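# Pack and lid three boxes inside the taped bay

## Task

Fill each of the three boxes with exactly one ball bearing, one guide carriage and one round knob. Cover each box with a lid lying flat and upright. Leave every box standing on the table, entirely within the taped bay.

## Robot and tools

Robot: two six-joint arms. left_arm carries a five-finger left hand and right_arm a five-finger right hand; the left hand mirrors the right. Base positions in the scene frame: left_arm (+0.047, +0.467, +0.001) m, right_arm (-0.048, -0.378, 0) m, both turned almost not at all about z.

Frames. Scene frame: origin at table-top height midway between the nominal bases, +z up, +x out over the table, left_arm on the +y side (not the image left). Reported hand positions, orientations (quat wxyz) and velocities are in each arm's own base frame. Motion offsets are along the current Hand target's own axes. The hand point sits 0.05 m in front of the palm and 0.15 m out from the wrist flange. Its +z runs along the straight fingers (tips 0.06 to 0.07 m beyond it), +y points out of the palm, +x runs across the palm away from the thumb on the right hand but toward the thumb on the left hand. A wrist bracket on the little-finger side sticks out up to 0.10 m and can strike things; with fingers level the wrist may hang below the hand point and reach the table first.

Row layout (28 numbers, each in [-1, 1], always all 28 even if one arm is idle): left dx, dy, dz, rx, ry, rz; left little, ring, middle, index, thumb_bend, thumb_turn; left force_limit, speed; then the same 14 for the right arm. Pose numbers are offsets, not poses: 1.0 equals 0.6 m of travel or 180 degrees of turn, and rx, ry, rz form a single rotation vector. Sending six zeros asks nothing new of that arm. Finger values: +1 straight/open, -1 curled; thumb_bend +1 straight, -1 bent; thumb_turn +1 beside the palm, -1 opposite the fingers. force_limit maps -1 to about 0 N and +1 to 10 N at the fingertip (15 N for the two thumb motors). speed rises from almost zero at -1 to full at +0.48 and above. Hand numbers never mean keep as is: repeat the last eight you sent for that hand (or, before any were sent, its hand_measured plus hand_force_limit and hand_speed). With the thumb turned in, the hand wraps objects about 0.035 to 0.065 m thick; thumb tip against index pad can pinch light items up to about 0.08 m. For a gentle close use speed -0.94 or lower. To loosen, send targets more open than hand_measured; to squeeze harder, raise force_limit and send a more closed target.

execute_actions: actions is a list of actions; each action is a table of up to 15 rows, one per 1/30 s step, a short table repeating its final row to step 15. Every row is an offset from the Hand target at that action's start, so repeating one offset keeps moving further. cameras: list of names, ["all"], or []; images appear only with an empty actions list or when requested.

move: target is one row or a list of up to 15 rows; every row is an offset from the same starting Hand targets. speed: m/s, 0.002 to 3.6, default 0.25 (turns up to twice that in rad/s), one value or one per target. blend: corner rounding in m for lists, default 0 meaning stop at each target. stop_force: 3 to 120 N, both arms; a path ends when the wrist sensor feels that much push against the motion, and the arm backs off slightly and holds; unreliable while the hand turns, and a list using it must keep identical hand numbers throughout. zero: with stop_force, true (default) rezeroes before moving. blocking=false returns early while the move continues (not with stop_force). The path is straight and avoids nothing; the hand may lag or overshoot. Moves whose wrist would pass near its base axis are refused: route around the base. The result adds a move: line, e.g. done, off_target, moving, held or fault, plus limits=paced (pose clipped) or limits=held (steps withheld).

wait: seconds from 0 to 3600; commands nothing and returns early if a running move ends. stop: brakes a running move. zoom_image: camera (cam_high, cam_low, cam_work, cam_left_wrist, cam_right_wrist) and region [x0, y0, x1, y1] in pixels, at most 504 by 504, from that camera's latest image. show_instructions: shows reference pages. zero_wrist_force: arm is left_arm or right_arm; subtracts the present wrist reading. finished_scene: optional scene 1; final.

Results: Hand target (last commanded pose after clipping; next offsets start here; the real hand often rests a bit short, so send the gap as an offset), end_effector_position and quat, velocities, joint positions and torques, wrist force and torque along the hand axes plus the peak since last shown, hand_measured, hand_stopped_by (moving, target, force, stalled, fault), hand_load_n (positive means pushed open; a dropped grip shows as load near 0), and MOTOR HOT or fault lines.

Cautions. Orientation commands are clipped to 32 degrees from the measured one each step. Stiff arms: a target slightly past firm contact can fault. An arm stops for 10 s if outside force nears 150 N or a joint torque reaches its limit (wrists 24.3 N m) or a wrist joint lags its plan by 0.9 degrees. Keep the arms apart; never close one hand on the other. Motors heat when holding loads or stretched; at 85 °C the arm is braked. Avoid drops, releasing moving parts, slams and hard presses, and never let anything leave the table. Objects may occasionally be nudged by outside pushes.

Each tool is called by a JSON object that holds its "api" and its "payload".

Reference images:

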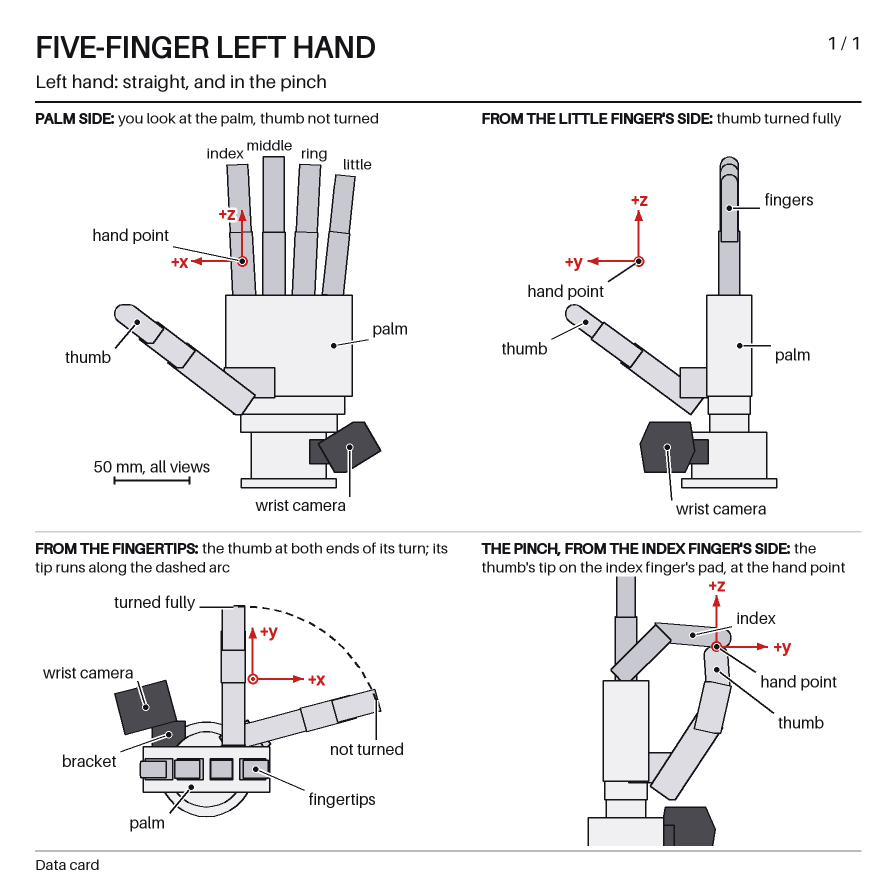

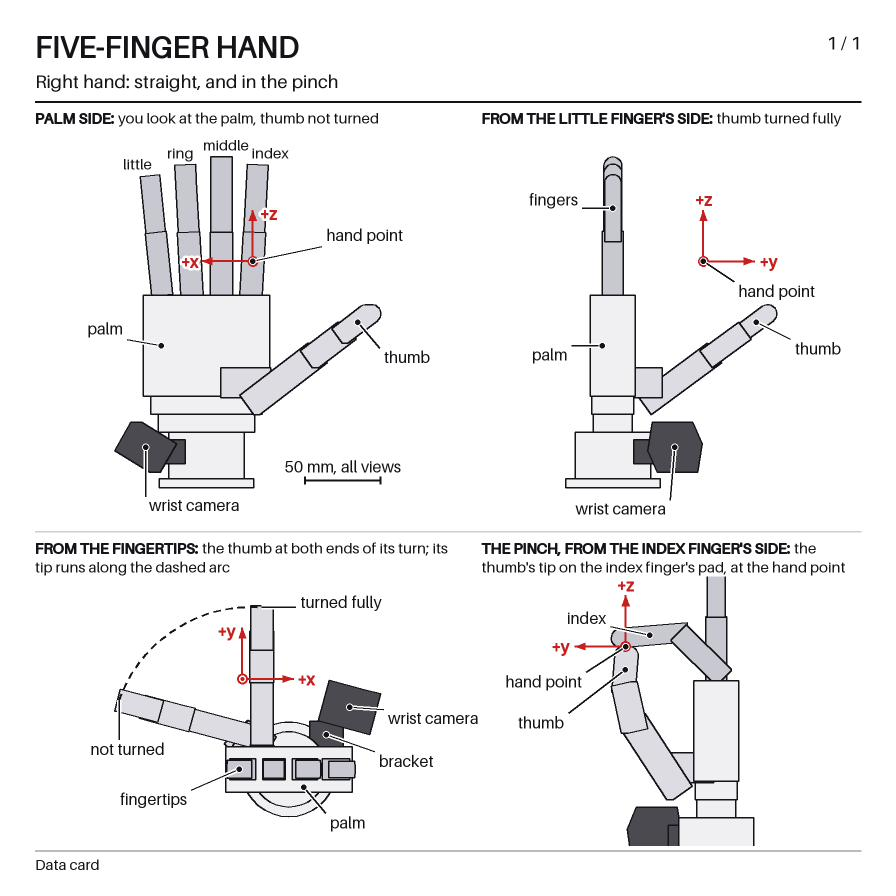

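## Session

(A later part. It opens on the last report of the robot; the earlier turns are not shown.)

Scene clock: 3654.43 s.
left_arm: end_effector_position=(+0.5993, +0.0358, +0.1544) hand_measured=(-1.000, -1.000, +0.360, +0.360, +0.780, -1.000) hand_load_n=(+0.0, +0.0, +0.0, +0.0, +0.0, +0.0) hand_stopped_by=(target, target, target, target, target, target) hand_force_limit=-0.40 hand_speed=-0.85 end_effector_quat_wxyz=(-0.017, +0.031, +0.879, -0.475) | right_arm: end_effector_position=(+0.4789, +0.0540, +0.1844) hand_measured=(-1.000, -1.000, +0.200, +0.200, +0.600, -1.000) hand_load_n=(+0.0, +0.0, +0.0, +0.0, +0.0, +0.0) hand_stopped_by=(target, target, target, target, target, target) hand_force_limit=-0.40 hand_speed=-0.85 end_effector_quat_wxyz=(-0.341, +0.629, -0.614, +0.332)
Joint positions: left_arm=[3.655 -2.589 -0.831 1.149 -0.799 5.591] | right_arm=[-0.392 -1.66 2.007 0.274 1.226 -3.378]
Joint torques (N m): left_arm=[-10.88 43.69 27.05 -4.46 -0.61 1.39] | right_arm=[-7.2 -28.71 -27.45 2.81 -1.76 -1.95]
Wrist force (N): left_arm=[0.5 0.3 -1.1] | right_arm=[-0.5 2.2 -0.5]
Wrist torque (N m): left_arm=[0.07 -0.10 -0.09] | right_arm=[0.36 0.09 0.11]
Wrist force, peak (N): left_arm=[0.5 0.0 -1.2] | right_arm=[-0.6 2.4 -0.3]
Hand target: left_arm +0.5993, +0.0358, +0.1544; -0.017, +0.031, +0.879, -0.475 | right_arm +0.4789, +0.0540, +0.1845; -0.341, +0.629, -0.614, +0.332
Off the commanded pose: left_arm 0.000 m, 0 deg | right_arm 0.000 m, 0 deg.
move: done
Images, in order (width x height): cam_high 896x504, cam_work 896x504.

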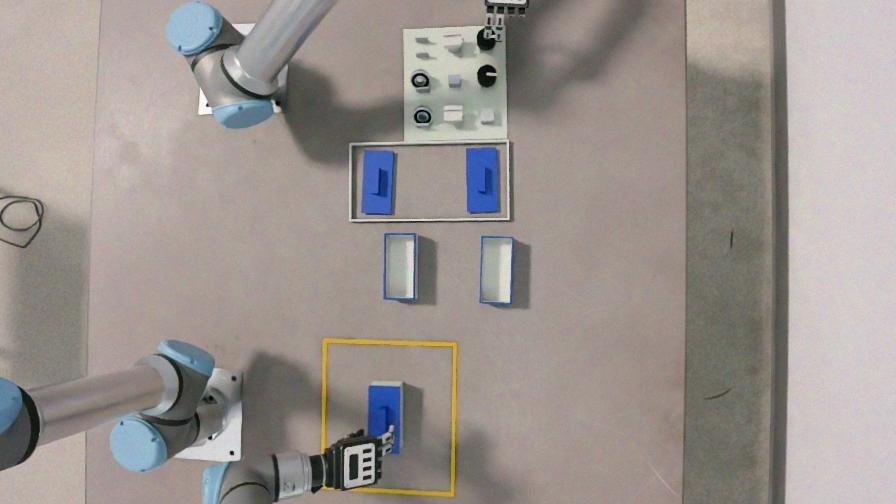

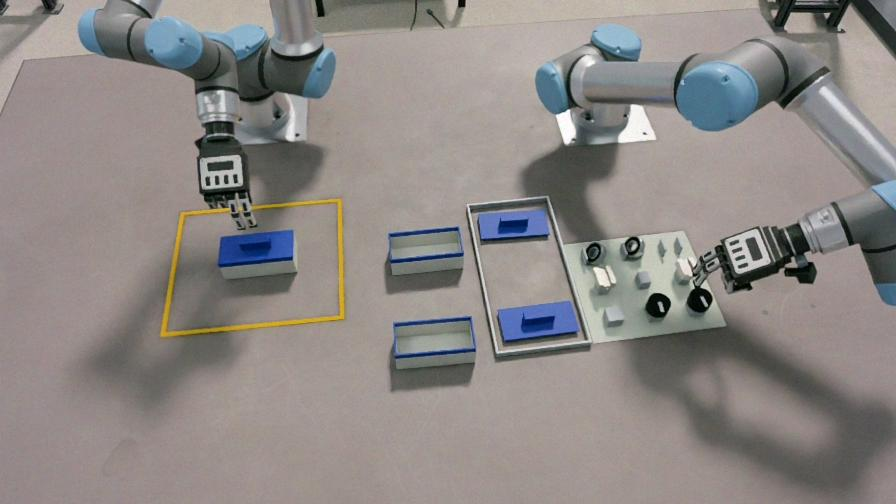

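{"api": "move", "payload": {"target": [[0.0133,0.1033,0.0686,0,0,0,-1,-1,0.36,0.36,0.78,-1,-0.4,-0.85,0.1333,0.0910,-0.1395,0,0,0,-1,-1,0.3,0.3,0.6,-1,-0.4,-0.85]], "cameras": ["cam_high","cam_left_wrist"], "speed": 0.15}}

{"api": "zoom_image", "payload": {"camera": "cam_high", "region": [440, 0, 540, 90]}}

Scene clock: 3679.00 s.
left_arm: end_effector_position=(+0.5913, +0.0358, +0.0800) hand_measured=(-1.000, -1.000, +0.360, +0.360, +0.780, -1.000) hand_load_n=(+0.0, +0.0, +0.0, +0.0, +0.0, +0.0) hand_stopped_by=(target, target, target, target, target, target) hand_force_limit=-0.40 hand_speed=-0.85 end_effector_quat_wxyz=(-0.017, +0.031, +0.879, -0.475) | right_arm: end_effector_position=(+0.3810, -0.0283, +0.1845) hand_measured=(-1.000, -1.000, +0.300, +0.300, +0.600, -1.000) hand_load_n=(+0.0, +0.0, +0.0, +0.0, +0.0, +0.0) hand_stopped_by=(target, target, target, target, target, target) hand_force_limit=-0.40 hand_speed=-0.85 end_effector_quat_wxyz=(-0.341, +0.629, -0.614, +0.332)
Joint positions: left_arm=[3.661 -2.645 -0.923 1.292 -0.803 5.598] | right_arm=[-0.969 -1.867 2.214 0.528 0.794 -3.839]
Joint torques (N m): left_arm=[12.85 44.14 5.67 -0.77 -0.61 1.48] | right_arm=[-5.05 6.66 -9.64 3.56 -2.25 -2.16]
Wrist force (N): left_arm=[0.3 -0.1 -1.1] | right_arm=[-0.3 1.7 -0.4]
Wrist torque (N m): left_arm=[0.02 -0.08 -0.09] | right_arm=[0.31 0.06 0.16]
Wrist force, peak (N): left_arm=[0.4 -0.4 -1.4] | right_arm=[-0.3 2.4 -0.4]
Hand target: left_arm +0.5912, +0.0358, +0.0800; -0.017, +0.031, +0.879, -0.475 | right_arm +0.3809, -0.0283, +0.1845; -0.341, +0.629, -0.614, +0.332
Off the commanded pose: left_arm 0.000 m, 0 deg | right_arm 0.000 m, 0 deg.
move: done

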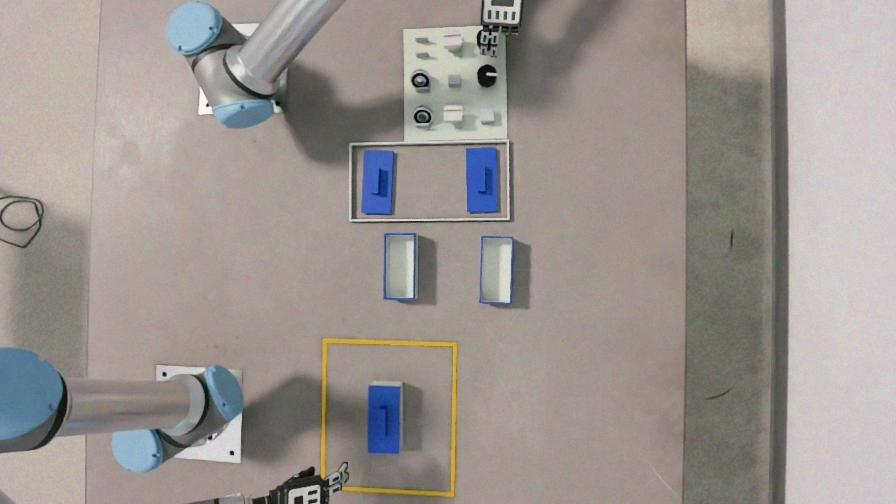

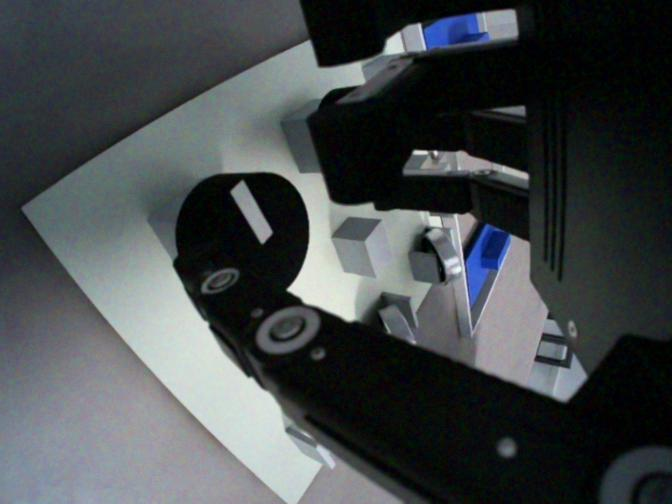

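Scaled by 5.040 from the camera's image (finer frame: 1280x720).

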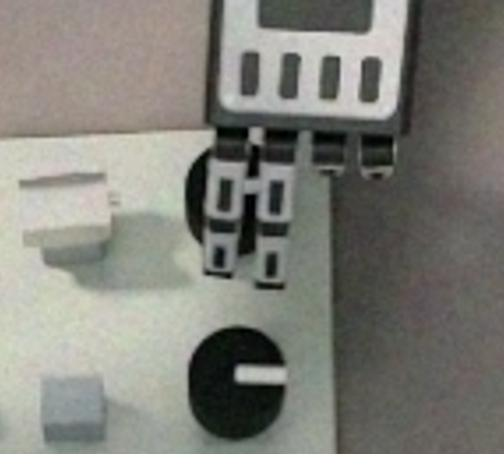

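{"api": "move", "payload": {"target": [[0.0042,0.0495,0.0323,0,0,0,-1,-1,0.36,0.36,0.78,-1,-0.4,-0.85,0,0,0,0,0,0,-1,-1,0.3,0.3,0.6,-1,-0.4,-0.85]], "cameras": ["cam_high","cam_left_wrist"], "speed": 0.04, "stop_force": 3}}

{"api": "zoom_image", "payload": {"camera": "cam_high", "region": [440, 0, 540, 90]}}

Scene clock: 3698.83 s.
left_arm: end_effector_position=(+0.5887, +0.0361, +0.0445) hand_measured=(-1.000, -1.000, +0.360, +0.360, +0.780, -1.000) hand_load_n=(+0.0, +0.0, +0.0, +0.0, +0.0, +0.0) hand_stopped_by=(target, target, target, target, target, target) hand_force_limit=-0.40 hand_speed=-0.85 end_effector_quat_wxyz=(-0.017, +0.031, +0.879, -0.475) | right_arm: end_effector_position=(+0.3809, -0.0283, +0.1845) hand_measured=(-1.000, -1.000, +0.300, +0.300, +0.600, -1.000) hand_load_n=(+0.0, +0.0, +0.0, -0.5, +0.5, +0.0) hand_stopped_by=(target, target, target, target, target, target) hand_force_limit=-0.40 hand_speed=-0.85 end_effector_quat_wxyz=(-0.341, +0.629, -0.614, +0.332)
Joint positions: left_arm=[3.664 -2.684 -0.942 1.349 -0.804 5.6] | right_arm=[-0.969 -1.867 2.214 0.528 0.793 -3.84]
Joint torques (N m): left_arm=[12.53 45.23 3.91 -0.71 -0.56 1.34] | right_arm=[-6.63 7.19 -10.39 3.74 -2.43 -1.95]
Wrist force (N): left_arm=[0.1 0.1 -1.0] | right_arm=[-0.3 2.0 -0.3]
Wrist torque (N m): left_arm=[0.04 -0.08 -0.10] | right_arm=[0.35 0.06 0.17]
Wrist force, peak (N): left_arm=[0.2 0.2 -1.2] | right_arm=[-0.6 2.4 -0.4]
Hand target: left_arm +0.5887, +0.0361, +0.0445; -0.017, +0.031, +0.879, -0.475 | right_arm +0.3809, -0.0283, +0.1845; -0.341, +0.629, -0.614, +0.332
Off the commanded pose: left_arm 0.000 m, 0 deg | right_arm 0.000 m, 0 deg.
move: done

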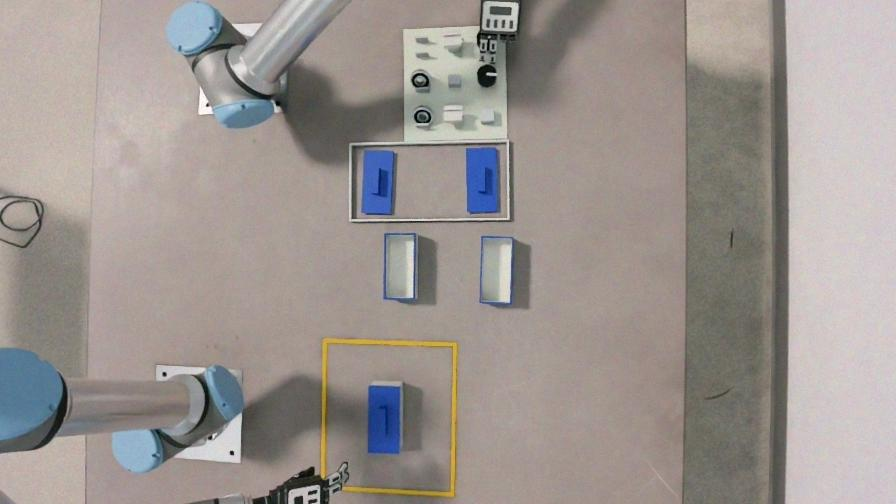

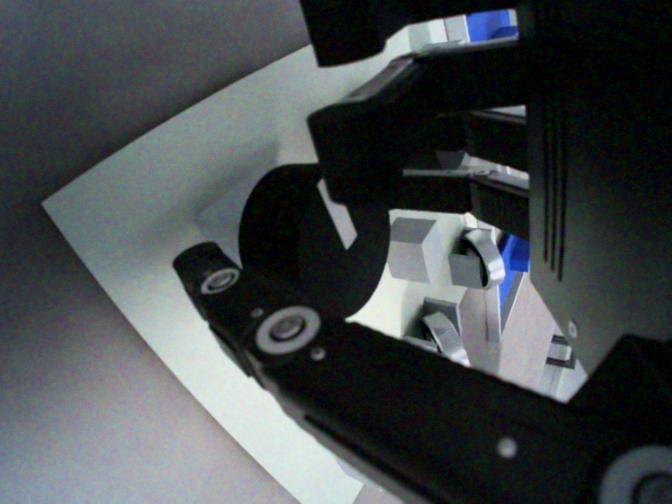

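Scaled by 5.040 from the camera's image (finer frame: 1280x720).

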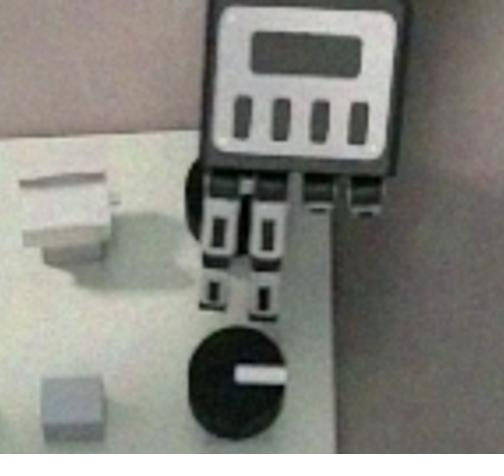

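{"api": "move", "payload": {"target": [[0,0,0,0,0,0,-1,-1,0.36,0.36,0.6,-1,-0.4,-0.85,0,0,0,0,0,0,-1,-1,0.3,0.3,0.6,-1,-0.4,-0.85]]}}

{"api": "move", "payload": {"target": [[0,0,0,0,0,0,-1,-1,-0.2,-0.2,0.6,-1,-0.4,-0.85,0,0,0,0,0,0,-1,-1,0.3,0.3,0.6,-1,-0.4,-0.85]], "cameras": ["cam_high","cam_left_wrist"]}}

Scene clock: 3705.77 s.
left_arm: end_effector_position=(+0.5887, +0.0361, +0.0445) hand_measured=(-1.000, -1.000, +0.360, +0.360, +0.600, -1.000) hand_load_n=(+0.0, +0.0, +0.0, +0.0, +0.5, +0.0) hand_stopped_by=(target, target, target, target, target, target) hand_force_limit=-0.40 hand_speed=-0.85 end_effector_quat_wxyz=(-0.017, +0.031, +0.879, -0.475) | right_arm: end_effector_position=(+0.3809, -0.0283, +0.1845) hand_measured=(-1.000, -1.000, +0.300, +0.300, +0.600, -1.000) hand_load_n=(+0.0, +0.0, +0.0, +0.0, -0.5, +0.0) hand_stopped_by=(target, target, target, target, target, target) hand_force_limit=-0.40 hand_speed=-0.85 end_effector_quat_wxyz=(-0.341, +0.629, -0.614, +0.332)
Joint positions: left_arm=[3.664 -2.684 -0.942 1.349 -0.804 5.6] | right_arm=[-0.969 -1.867 2.214 0.528 0.793 -3.84]
Joint torques (N m): left_arm=[12.49 44.04 3.55 -0.9 -0.68 1.45] | right_arm=[-7.14 7.71 -9.97 3.67 -2.24 -1.98]
Wrist force (N): left_arm=[0.1 0.2 -0.9] | right_arm=[-0.4 2.0 -0.1]
Wrist torque (N m): left_arm=[0.04 -0.07 -0.10] | right_arm=[0.32 0.08 0.16]
Wrist force, peak (N): left_arm=[0.4 0.1 -1.2] | right_arm=[-0.6 2.4 -0.5]
Hand target: left_arm +0.5887, +0.0361, +0.0445; -0.017, +0.031, +0.879, -0.475 | right_arm +0.3809, -0.0283, +0.1845; -0.341, +0.629, -0.614, +0.332
Off the commanded pose: left_arm 0.000 m, 0 deg | right_arm 0.000 m, 0 deg.
move: done

Scene clock: 3706.80 s.
left_arm: end_effector_position=(+0.5887, +0.0361, +0.0445) hand_measured=(-1.000, -1.000, +0.042, +0.070, +0.602, -1.000) hand_load_n=(+0.0, +0.0, +3.5, +2.0, +4.0, +0.0) hand_stopped_by=(target, target, force, force, target, target) hand_force_limit=-0.40 hand_speed=-0.85 end_effector_quat_wxyz=(-0.017, +0.031, +0.879, -0.475) | right_arm: end_effector_position=(+0.3809, -0.0283, +0.1845) hand_measured=(-1.000, -1.000, +0.300, +0.300, +0.600, -1.000) hand_load_n=(+0.0, +0.0, +0.0, -0.5, +0.0, +0.0) hand_stopped_by=(target, target, target, target, target, target) hand_force_limit=-0.40 hand_speed=-0.85 end_effector_quat_wxyz=(-0.341, +0.629, -0.614, +0.332)
Joint positions: left_arm=[3.664 -2.684 -0.942 1.349 -0.804 5.6] | right_arm=[-0.969 -1.867 2.214 0.528 0.793 -3.84]
Joint torques (N m): left_arm=[11.29 44 5.19 -1.11 -0.51 1.41] | right_arm=[-7.76 7.71 -9.93 3.56 -2.38 -2.05]
Wrist force (N): left_arm=[-0.3 -2.1 -2.5] | right_arm=[-0.5 2.0 -0.4]
Wrist torque (N m): left_arm=[-0.05 -0.09 -0.07] | right_arm=[0.35 0.08 0.16]
Wrist force, peak (N): left_arm=[-0.5 -2.4 -2.5] | right_arm=[-0.5 2.3 -0.3]
Hand target: left_arm +0.5887, +0.0361, +0.0445; -0.017, +0.031, +0.879, -0.475 | right_arm +0.3809, -0.0283, +0.1845; -0.341, +0.629, -0.614, +0.332
Off the commanded pose: left_arm 0.000 m, 0 deg | right_arm 0.000 m, 0 deg.
move: done

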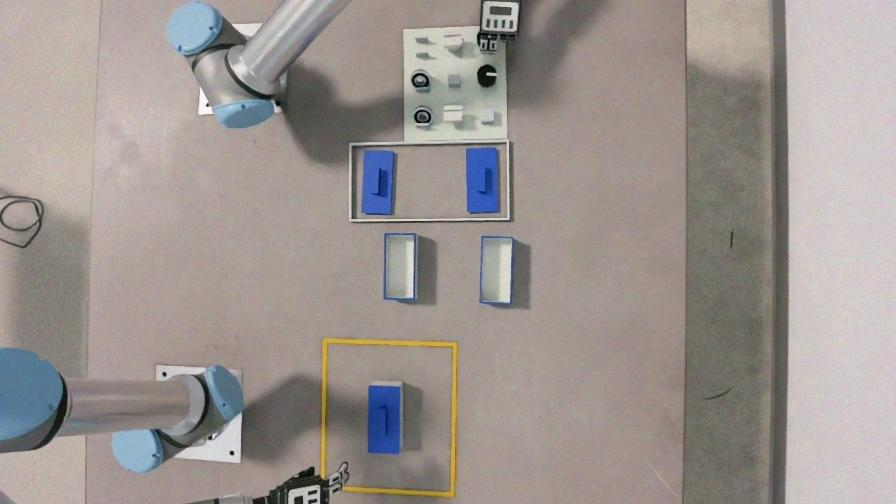

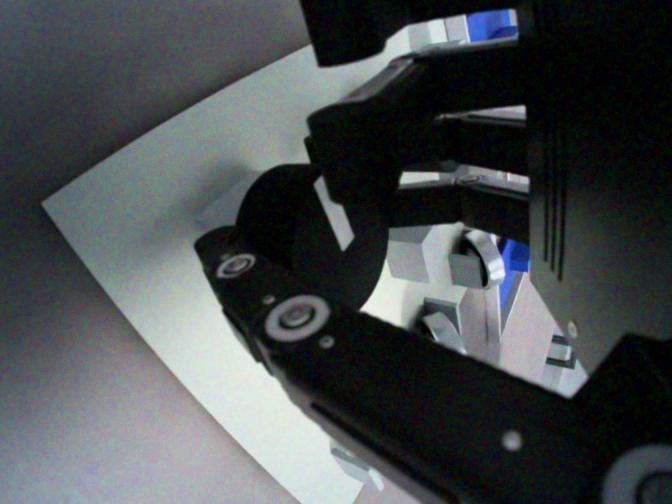

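{"api": "move", "payload": {"target": [[0,-0.1325,-0.0865,0,0,0,-1,-1,-0.2,-0.2,0.6,-1,-0.4,-0.85,0,0,0,0,0,0,-1,-1,0.3,0.3,0.6,-1,-0.4,-0.85],[0.2420,-0.6397,0.6910,0,0,0,-1,-1,-0.2,-0.2,0.6,-1,-0.4,-0.85,0,0,0,0,0,0,-1,-1,0.3,0.3,0.6,-1,-0.4,-0.85]], "cameras": ["cam_high","cam_work","cam_left_wrist"], "speed": [0.1,0.25], "blend": [0.02,0]}}

{"api": "zoom_image", "payload": {"camera": "cam_high", "region": [370, 220, 450, 320]}}

{"api": "zoom_image", "payload": {"camera": "cam_work", "region": [370, 190, 480, 290]}}

Scene clock: 3747.97 s.
left_arm: end_effector_position=(+0.4046, -0.5093, +0.1386) hand_measured=(-1.000, -1.000, +0.042, +0.070, +0.602, -1.000) hand_load_n=(+0.0, +0.0, +2.5, +2.5, +4.5, +0.5) hand_stopped_by=(target, target, force, force, target, target) hand_force_limit=-0.40 hand_speed=-0.85 end_effector_quat_wxyz=(-0.017, +0.031, +0.879, -0.475) | right_arm: end_effector_position=(+0.3809, -0.0283, +0.1845) hand_measured=(-1.000, -1.000, +0.300, +0.300, +0.600, -1.000) hand_load_n=(+0.0, +0.0, +0.0, +0.0, +0.0, +0.0) hand_stopped_by=(target, target, target, target, target, target) hand_force_limit=-0.40 hand_speed=-0.85 end_effector_quat_wxyz=(-0.341, +0.629, -0.614, +0.332)
Joint positions: left_arm=[2.739 -2.234 -1.237 2.361 -0.658 4.151] | right_arm=[-0.969 -1.867 2.214 0.528 0.793 -3.84]
Joint torques (N m): left_arm=[-13.64 37.23 29.27 0.07 -0.3 -1.41] | right_arm=[-7.19 7.06 -10.3 3.54 -2.23 -1.98]
Wrist force (N): left_arm=[0.5 0.3 -0.8] | right_arm=[-0.7 2.1 -0.3]
Wrist torque (N m): left_arm=[0.02 -0.08 0.11] | right_arm=[0.36 0.11 0.15]
Wrist force, peak (N): left_arm=[-0.2 -2.7 -2.8] | right_arm=[-0.4 2.4 -0.2]
Hand target: left_arm +0.4045, -0.5094, +0.1386; -0.017, +0.031, +0.879, -0.475 | right_arm +0.3809, -0.0283, +0.1845; -0.341, +0.629, -0.614, +0.332
Off the commanded pose: left_arm 0.000 m, 0 deg | right_arm 0.000 m, 0 deg.
move: done

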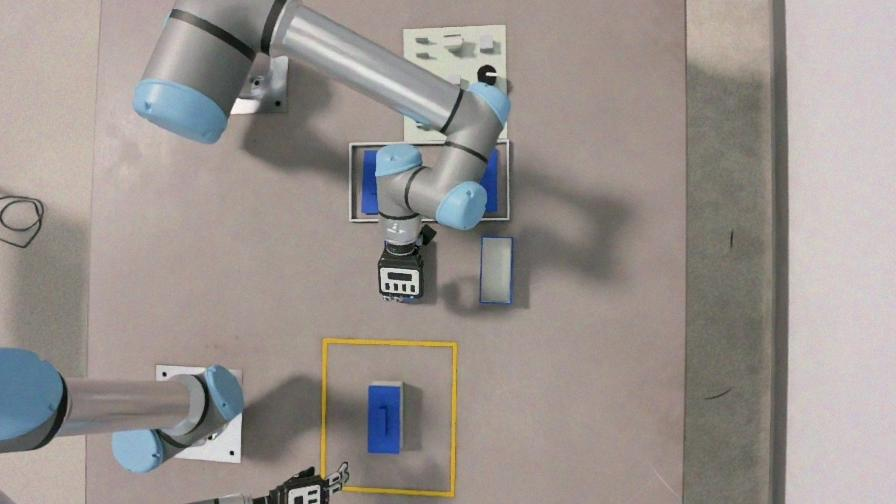

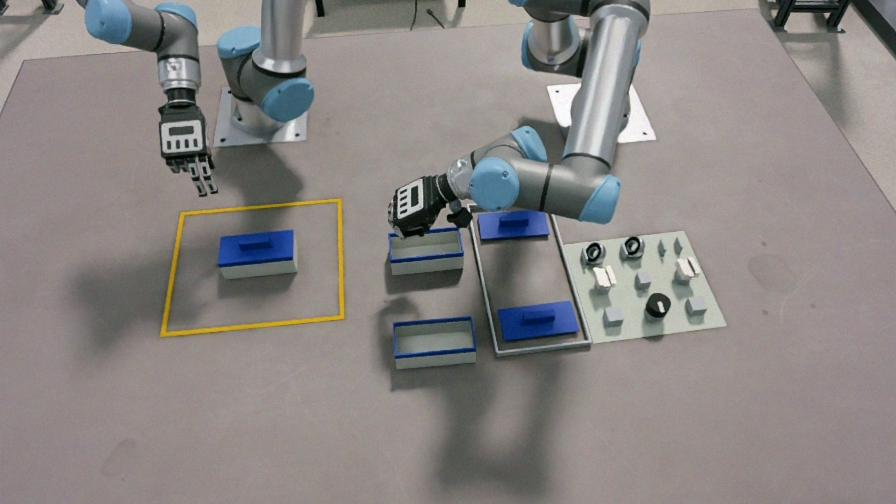

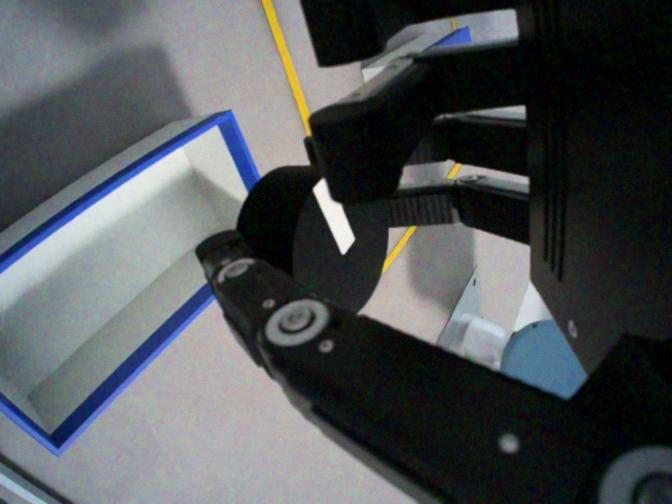

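Scaled by 5.040 from the camera's image (finer frame: 1280x720).

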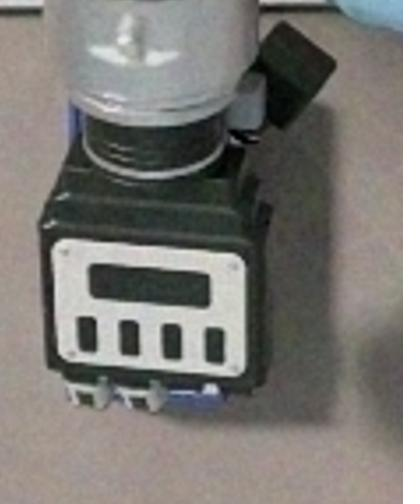

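Scaled by 4.582 from the camera's image (finer frame: 1280x720).

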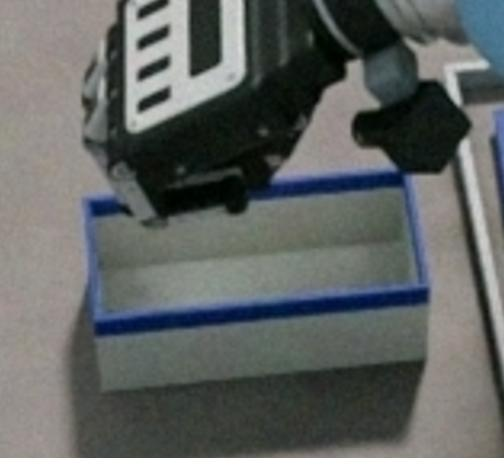

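{"api": "move", "payload": {"target": [[-0.0339,0.0793,0.0309,0,0,0,-1,-1,-0.2,-0.2,0.6,-1,-0.4,-0.85,0,0,0,0,0,0,-1,-1,0.3,0.3,0.6,-1,-0.4,-0.85]], "cameras": ["cam_high","cam_work","cam_left_wrist"], "speed": 0.1}}

{"api": "zoom_image", "payload": {"camera": "cam_high", "region": [370, 220, 450, 320]}}

{"api": "zoom_image", "payload": {"camera": "cam_work", "region": [370, 190, 480, 290]}}

Scene clock: 3797.73 s.
left_arm: end_effector_position=(+0.4255, -0.5003, +0.0888) hand_measured=(-1.000, -1.000, +0.042, +0.070, +0.602, -1.000) hand_load_n=(+0.0, +0.0, +2.5, +3.0, +4.5, +0.0) hand_stopped_by=(target, target, force, force, target, target) hand_force_limit=-0.40 hand_speed=-0.85 end_effector_quat_wxyz=(-0.017, +0.031, +0.879, -0.475) | right_arm: end_effector_position=(+0.3809, -0.0283, +0.1845) hand_measured=(-1.000, -1.000, +0.300, +0.300, +0.600, -1.000) hand_load_n=(+0.0, +0.0, +0.0, +0.0, +0.0, +0.0) hand_stopped_by=(target, target, target, target, target, target) hand_force_limit=-0.40 hand_speed=-0.85 end_effector_quat_wxyz=(-0.341, +0.629, -0.614, +0.332)
Joint positions: left_arm=[2.769 -2.314 -1.243 2.412 -0.645 4.195] | right_arm=[-0.969 -1.867 2.214 0.528 0.793 -3.84]
Joint torques (N m): left_arm=[12.35 34.8 27.64 -0.06 2.79 1.56] | right_arm=[-6.63 7.96 -10.42 3.54 -2.22 -1.82]
Wrist force (N): left_arm=[0.1 0.7 -0.7] | right_arm=[-0.5 2.0 -0.5]
Wrist torque (N m): left_arm=[0.10 -0.05 -0.11] | right_arm=[0.36 0.09 0.16]
Wrist force, peak (N): left_arm=[0.8 0.5 -1.0] | right_arm=[-0.6 2.2 -0.6]
Hand target: left_arm +0.4255, -0.5003, +0.0887; -0.017, +0.031, +0.879, -0.475 | right_arm +0.3809, -0.0283, +0.1845; -0.341, +0.629, -0.614, +0.332
Off the commanded pose: left_arm 0.000 m, 0 deg | right_arm 0.000 m, 0 deg.
move: done

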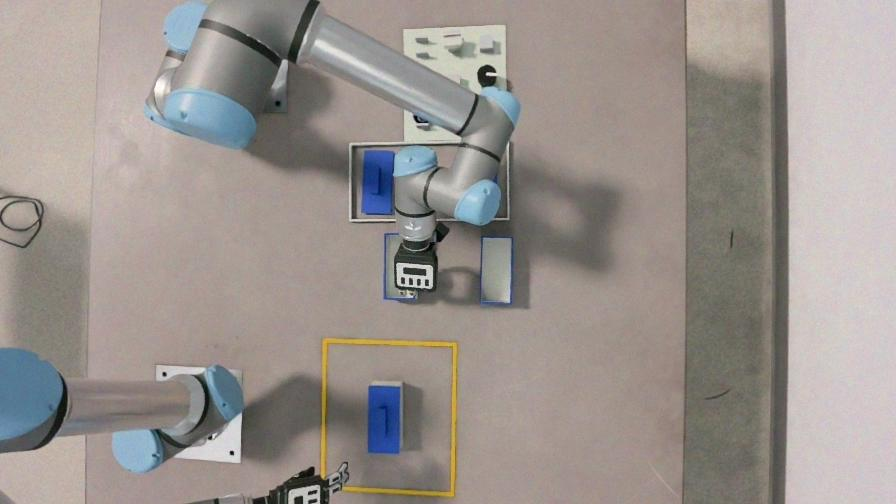

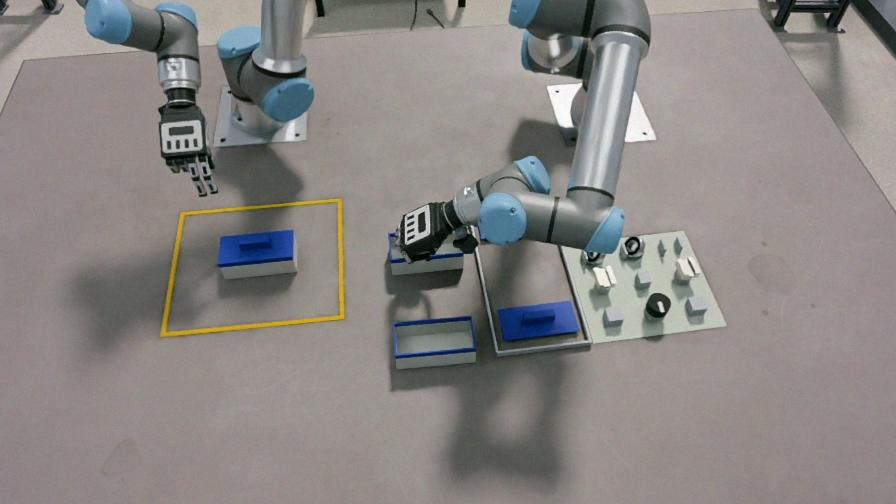

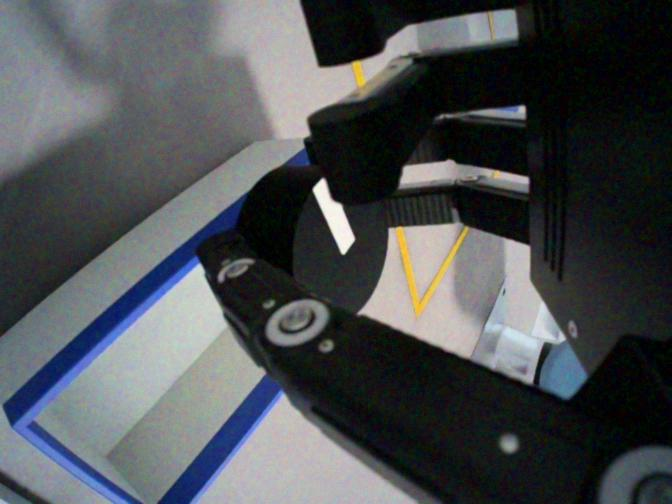

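Scaled by 5.040 from the camera's image (finer frame: 1280x720).

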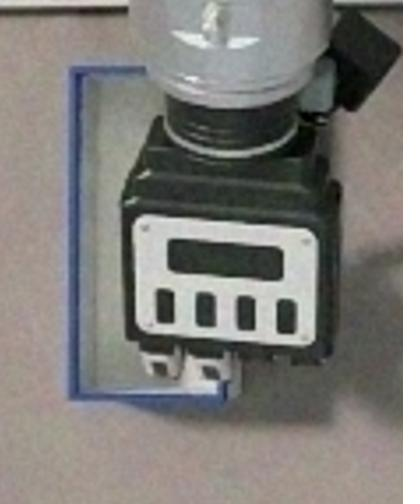

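Scaled by 4.582 from the camera's image (finer frame: 1280x720).

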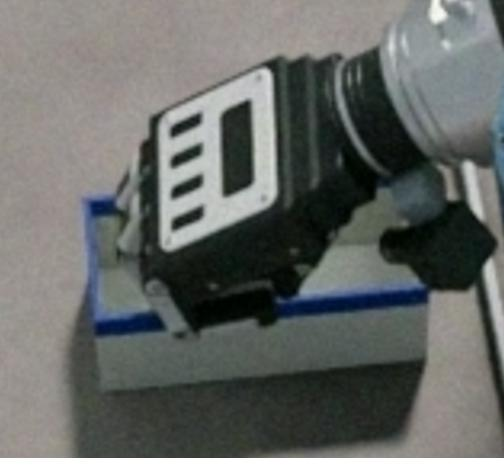

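{"api": "move", "payload": {"target": [[0.0103,0.0024,-0.0036,0,0,0,-1,-1,-0.2,-0.2,0.6,-1,-0.4,-0.85,0,0,0,0,0,0,-1,-1,0.3,0.3,0.6,-1,-0.4,-0.85],[0.0103,0.0865,0.0512,0,0,0,-1,-1,-0.2,-0.2,0.6,-1,-0.4,-0.85,0,0,0,0,0,0,-1,-1,0.3,0.3,0.6,-1,-0.4,-0.85]], "cameras": ["cam_high","cam_work","cam_left_wrist"], "speed": 0.035, "stop_force": 3}}

{"api": "zoom_image", "payload": {"camera": "cam_high", "region": [370, 220, 450, 320]}}

{"api": "zoom_image", "payload": {"camera": "cam_work", "region": [370, 190, 480, 290]}}

Scene clock: 3814.17 s.
left_arm: end_effector_position=(+0.4196, -0.4972, +0.0784) hand_measured=(-1.000, -1.000, +0.042, +0.070, +0.602, -1.000) hand_load_n=(+0.0, +0.0, +2.5, +2.5, +4.5, +0.5) hand_stopped_by=(target, target, force, force, target, target) hand_force_limit=-0.40 hand_speed=-0.85 end_effector_quat_wxyz=(-0.017, +0.031, +0.879, -0.475) | right_arm: end_effector_position=(+0.3809, -0.0283, +0.1845) hand_measured=(-1.000, -1.000, +0.300, +0.300, +0.600, -1.000) hand_load_n=(+0.0, +0.0, -0.5, +0.0, +0.0, +0.0) hand_stopped_by=(target, target, target, target, target, target) hand_force_limit=-0.40 hand_speed=-0.85 end_effector_quat_wxyz=(-0.341, +0.629, -0.614, +0.332)
Joint positions: left_arm=[2.77 -2.31 -1.28 2.443 -0.645 4.197] | right_arm=[-0.969 -1.867 2.214 0.528 0.793 -3.84]
Joint torques (N m): left_arm=[7.86 61.46 25.67 -3.8 1.96 1.32] | right_arm=[-6.64 6.71 -11.37 3.55 -2.11 -1.86]
Wrist force (N): left_arm=[0.4 -2.5 -2.4] | right_arm=[-0.5 1.9 -0.4]
Wrist torque (N m): left_arm=[0.07 -0.14 -0.05] | right_arm=[0.34 0.08 0.16]
Wrist force, peak (N): left_arm=[-1.6 -24.3 -13.1] | right_arm=[-0.5 2.4 -0.3]
Hand target: left_arm +0.4196, -0.4973, +0.0784; -0.017, +0.031, +0.879, -0.475 (not the last commanded pose) | right_arm +0.3809, -0.0283, +0.1845; -0.341, +0.629, -0.614, +0.332
Off the commanded pose: left_arm 0.050 m, 0 deg | right_arm 0.000 m, 0 deg.
move: contact (left_arm); path passed 1 of 2 targets

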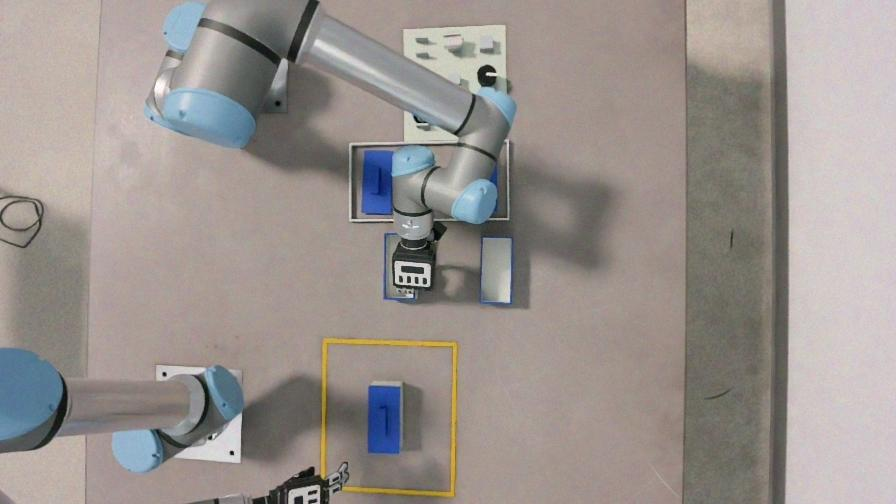

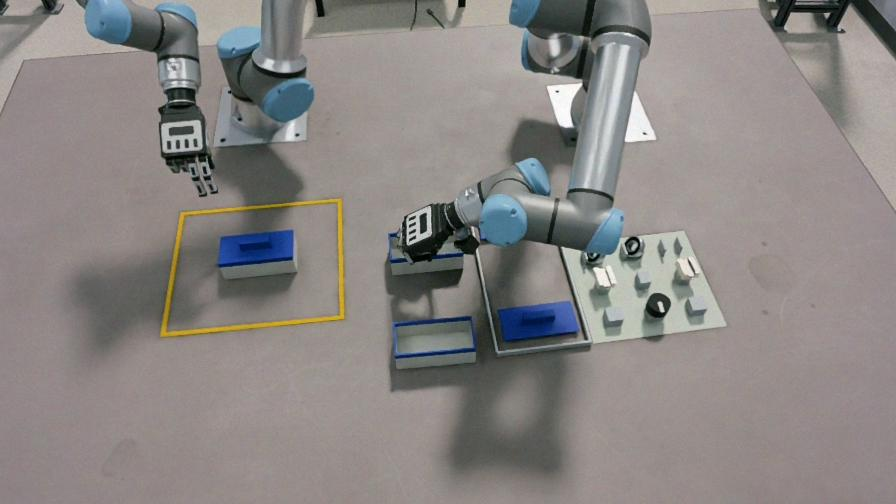

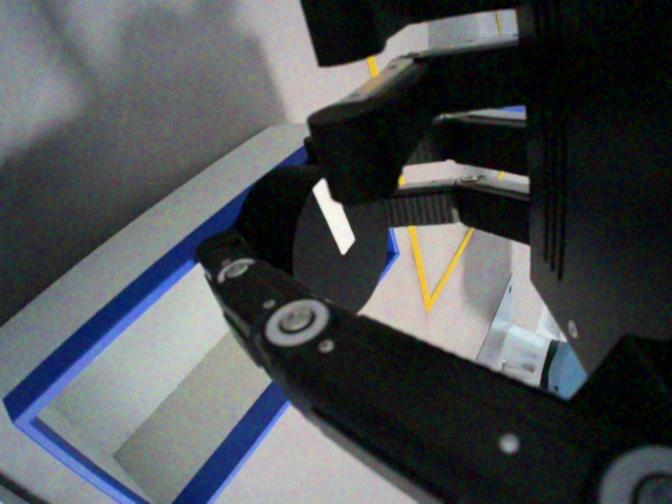

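Scaled by 5.040 from the camera's image (finer frame: 1280x720).

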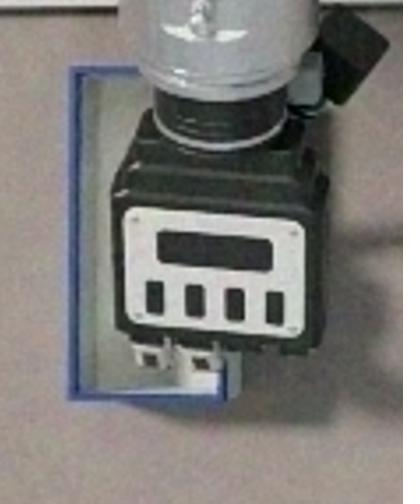

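Scaled by 4.582 from the camera's image (finer frame: 1280x720).

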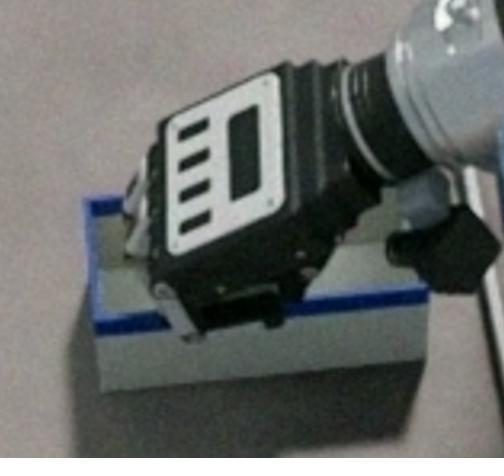

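{"api": "move", "payload": {"target": [[0,-0.0056,-0.0036,0,0,0,-1,-1,-0.2,-0.2,0.6,-1,-0.4,-0.85,0,0,0,0,0,0,-1,-1,0.3,0.3,0.6,-1,-0.4,-0.85],[0.0108,-0.006,-0.003,0,0,0,-1,-1,-0.2,-0.2,0.6,-1,-0.4,-0.85,0,0,0,0,0,0,-1,-1,0.3,0.3,0.6,-1,-0.4,-0.85]], "speed": 0.04}}

{"api": "move", "payload": {"target": [[0,0.0760,0.0496,0,0,0,-1,-1,-0.2,-0.2,0.6,-1,-0.4,-0.85,0,0,0,0,0,0,-1,-1,0.3,0.3,0.6,-1,-0.4,-0.85]], "cameras": ["cam_high","cam_work","cam_left_wrist"], "speed": 0.03, "stop_force": 3}}

{"api": "zoom_image", "payload": {"camera": "cam_high", "region": [370, 220, 450, 320]}}

{"api": "zoom_image", "payload": {"camera": "cam_work", "region": [370, 190, 480, 290]}}

Scene clock: 3834.63 s.
left_arm: end_effector_position=(+0.4132, -0.4973, +0.0824) hand_measured=(-1.000, -1.000, +0.042, +0.070, +0.602, -1.000) hand_load_n=(+0.0, +0.0, +2.5, +3.0, +4.5, +0.5) hand_stopped_by=(target, target, force, force, target, target) hand_force_limit=-0.40 hand_speed=-0.85 end_effector_quat_wxyz=(-0.017, +0.031, +0.879, -0.475) | right_arm: end_effector_position=(+0.3809, -0.0283, +0.1845) hand_measured=(-1.000, -1.000, +0.300, +0.300, +0.600, -1.000) hand_load_n=(+0.0, +0.0, +0.0, +0.0, +0.0, +0.0) hand_stopped_by=(target, target, target, target, target, target) hand_force_limit=-0.40 hand_speed=-0.85 end_effector_quat_wxyz=(-0.341, +0.629, -0.614, +0.332)
Joint positions: left_arm=[2.766 -2.292 -1.298 2.449 -0.647 4.191] | right_arm=[-0.969 -1.867 2.214 0.528 0.793 -3.84]
Joint torques (N m): left_arm=[-14.86 63.7 4.22 0.07 -0.5 -1.27] | right_arm=[-7.26 6.33 -11.37 3.29 -2.12 -1.71]
Wrist force (N): left_arm=[0.5 1.0 -0.7] | right_arm=[-0.5 2.1 -0.3]
Wrist torque (N m): left_arm=[0.14 -0.11 0.07] | right_arm=[0.35 0.08 0.16]
Wrist force, peak (N): left_arm=[0.5 -2.5 -2.6] | right_arm=[-0.5 2.4 -0.4]
Hand target: left_arm +0.4131, -0.4973, +0.0824; -0.017, +0.031, +0.879, -0.475 | right_arm +0.3809, -0.0283, +0.1845; -0.341, +0.629, -0.614, +0.332
Off the commanded pose: left_arm 0.000 m, 0 deg | right_arm 0.000 m, 0 deg.
move: done

Scene clock: 3836.03 s.
left_arm: end_effector_position=(+0.4131, -0.4973, +0.0785) hand_measured=(-1.000, -1.000, +0.042, +0.070, +0.602, -1.000) hand_load_n=(+0.0, +0.0, +2.5, +2.5, +4.5, +0.5) hand_stopped_by=(target, target, force, force, target, target) hand_force_limit=-0.40 hand_speed=-0.85 end_effector_quat_wxyz=(-0.017, +0.031, +0.879, -0.475) | right_arm: end_effector_position=(+0.3809, -0.0283, +0.1845) hand_measured=(-1.000, -1.000, +0.300, +0.300, +0.600, -1.000) hand_load_n=(+0.0, +0.0, +0.0, +0.0, +0.0, +0.0) hand_stopped_by=(target, target, target, target, target, target) hand_force_limit=-0.40 hand_speed=-0.85 end_effector_quat_wxyz=(-0.341, +0.629, -0.614, +0.332)
Joint positions: left_arm=[2.766 -2.296 -1.302 2.457 -0.647 4.191] | right_arm=[-0.969 -1.867 2.214 0.528 0.793 -3.84]
Joint torques (N m): left_arm=[-12.71 62.47 26.6 -3.78 -0.47 -0.69] | right_arm=[-6.79 7.08 -11.3 3.49 -2.17 -1.78]
Wrist force (N): left_arm=[0.5 -0.3 -1.6] | right_arm=[-0.6 2.1 -0.4]
Wrist torque (N m): left_arm=[0.17 -0.14 0.09] | right_arm=[0.36 0.10 0.16]
Wrist force, peak (N): left_arm=[-0.6 -17.9 -9.9] | right_arm=[-0.6 2.3 -0.6]
Hand target: left_arm +0.4131, -0.4973, +0.0785; -0.017, +0.031, +0.879, -0.475 (not the last commanded pose) | right_arm +0.3809, -0.0283, +0.1845; -0.341, +0.629, -0.614, +0.332
Off the commanded pose: left_arm 0.051 m, 0 deg | right_arm 0.000 m, 0 deg.
move: contact (left_arm)

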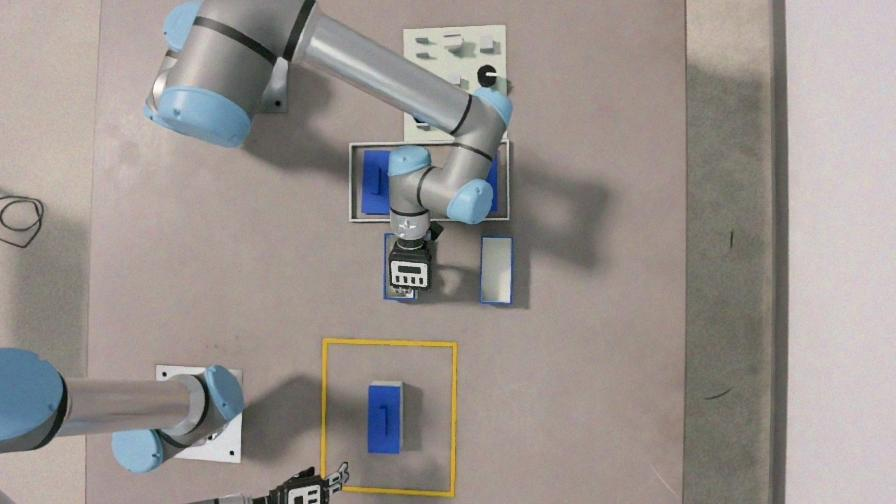

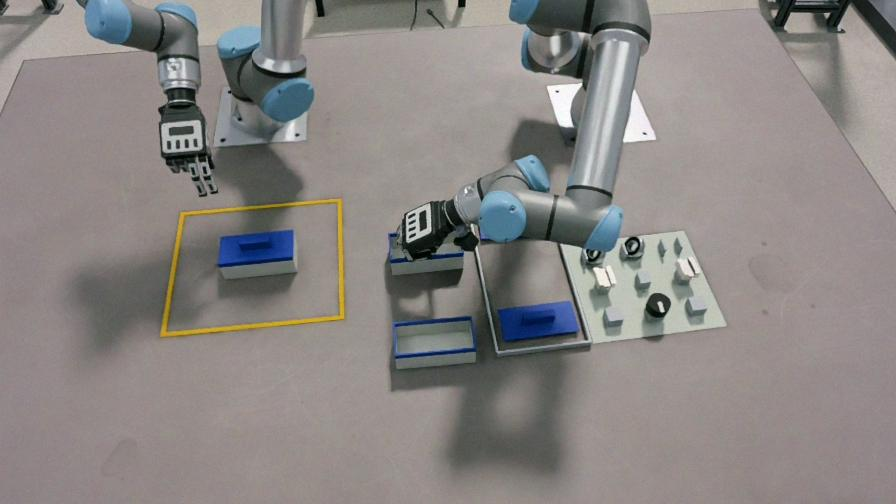

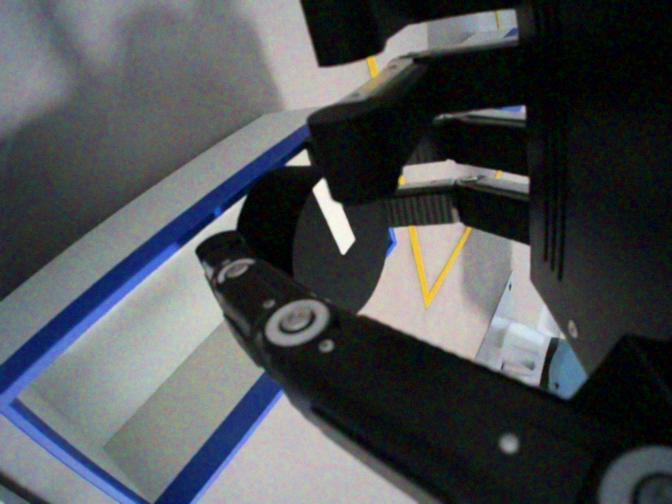

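Scaled by 5.040 from the camera's image (finer frame: 1280x720).

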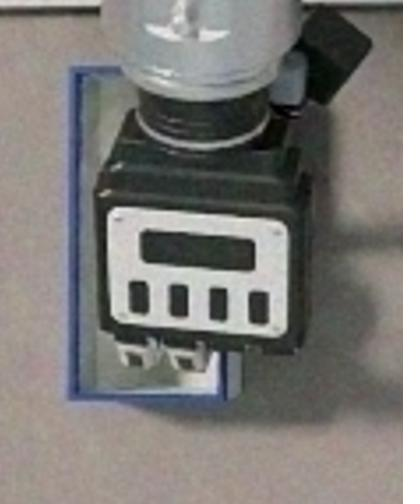

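Scaled by 4.582 from the camera's image (finer frame: 1280x720).

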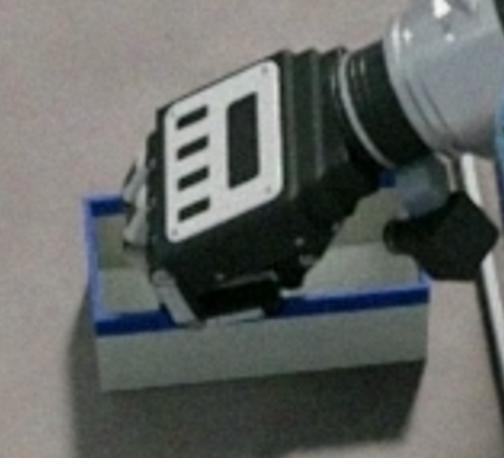

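{"api": "zoom_image", "payload": {"camera": "cam_work", "region": [390, 225, 450, 275]}}

{"api": "zoom_image", "payload": {"camera": "cam_low", "region": [370, 220, 490, 320]}}

Scaled by 8.400 from the camera's image (finer frame: 1280x720).

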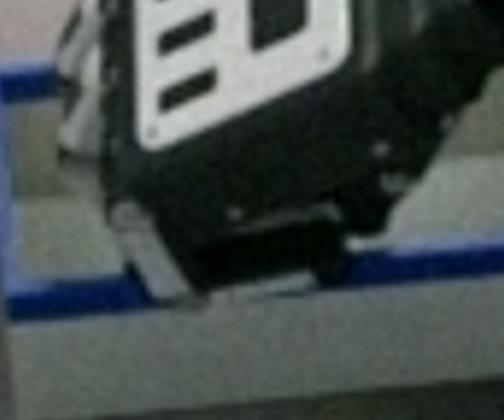

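This scene's latest camera images include none from cam_low. They are from: cam_high, cam_work, cam_left_wrist. cam_low's image comes with the result of a call that names it in "cameras".


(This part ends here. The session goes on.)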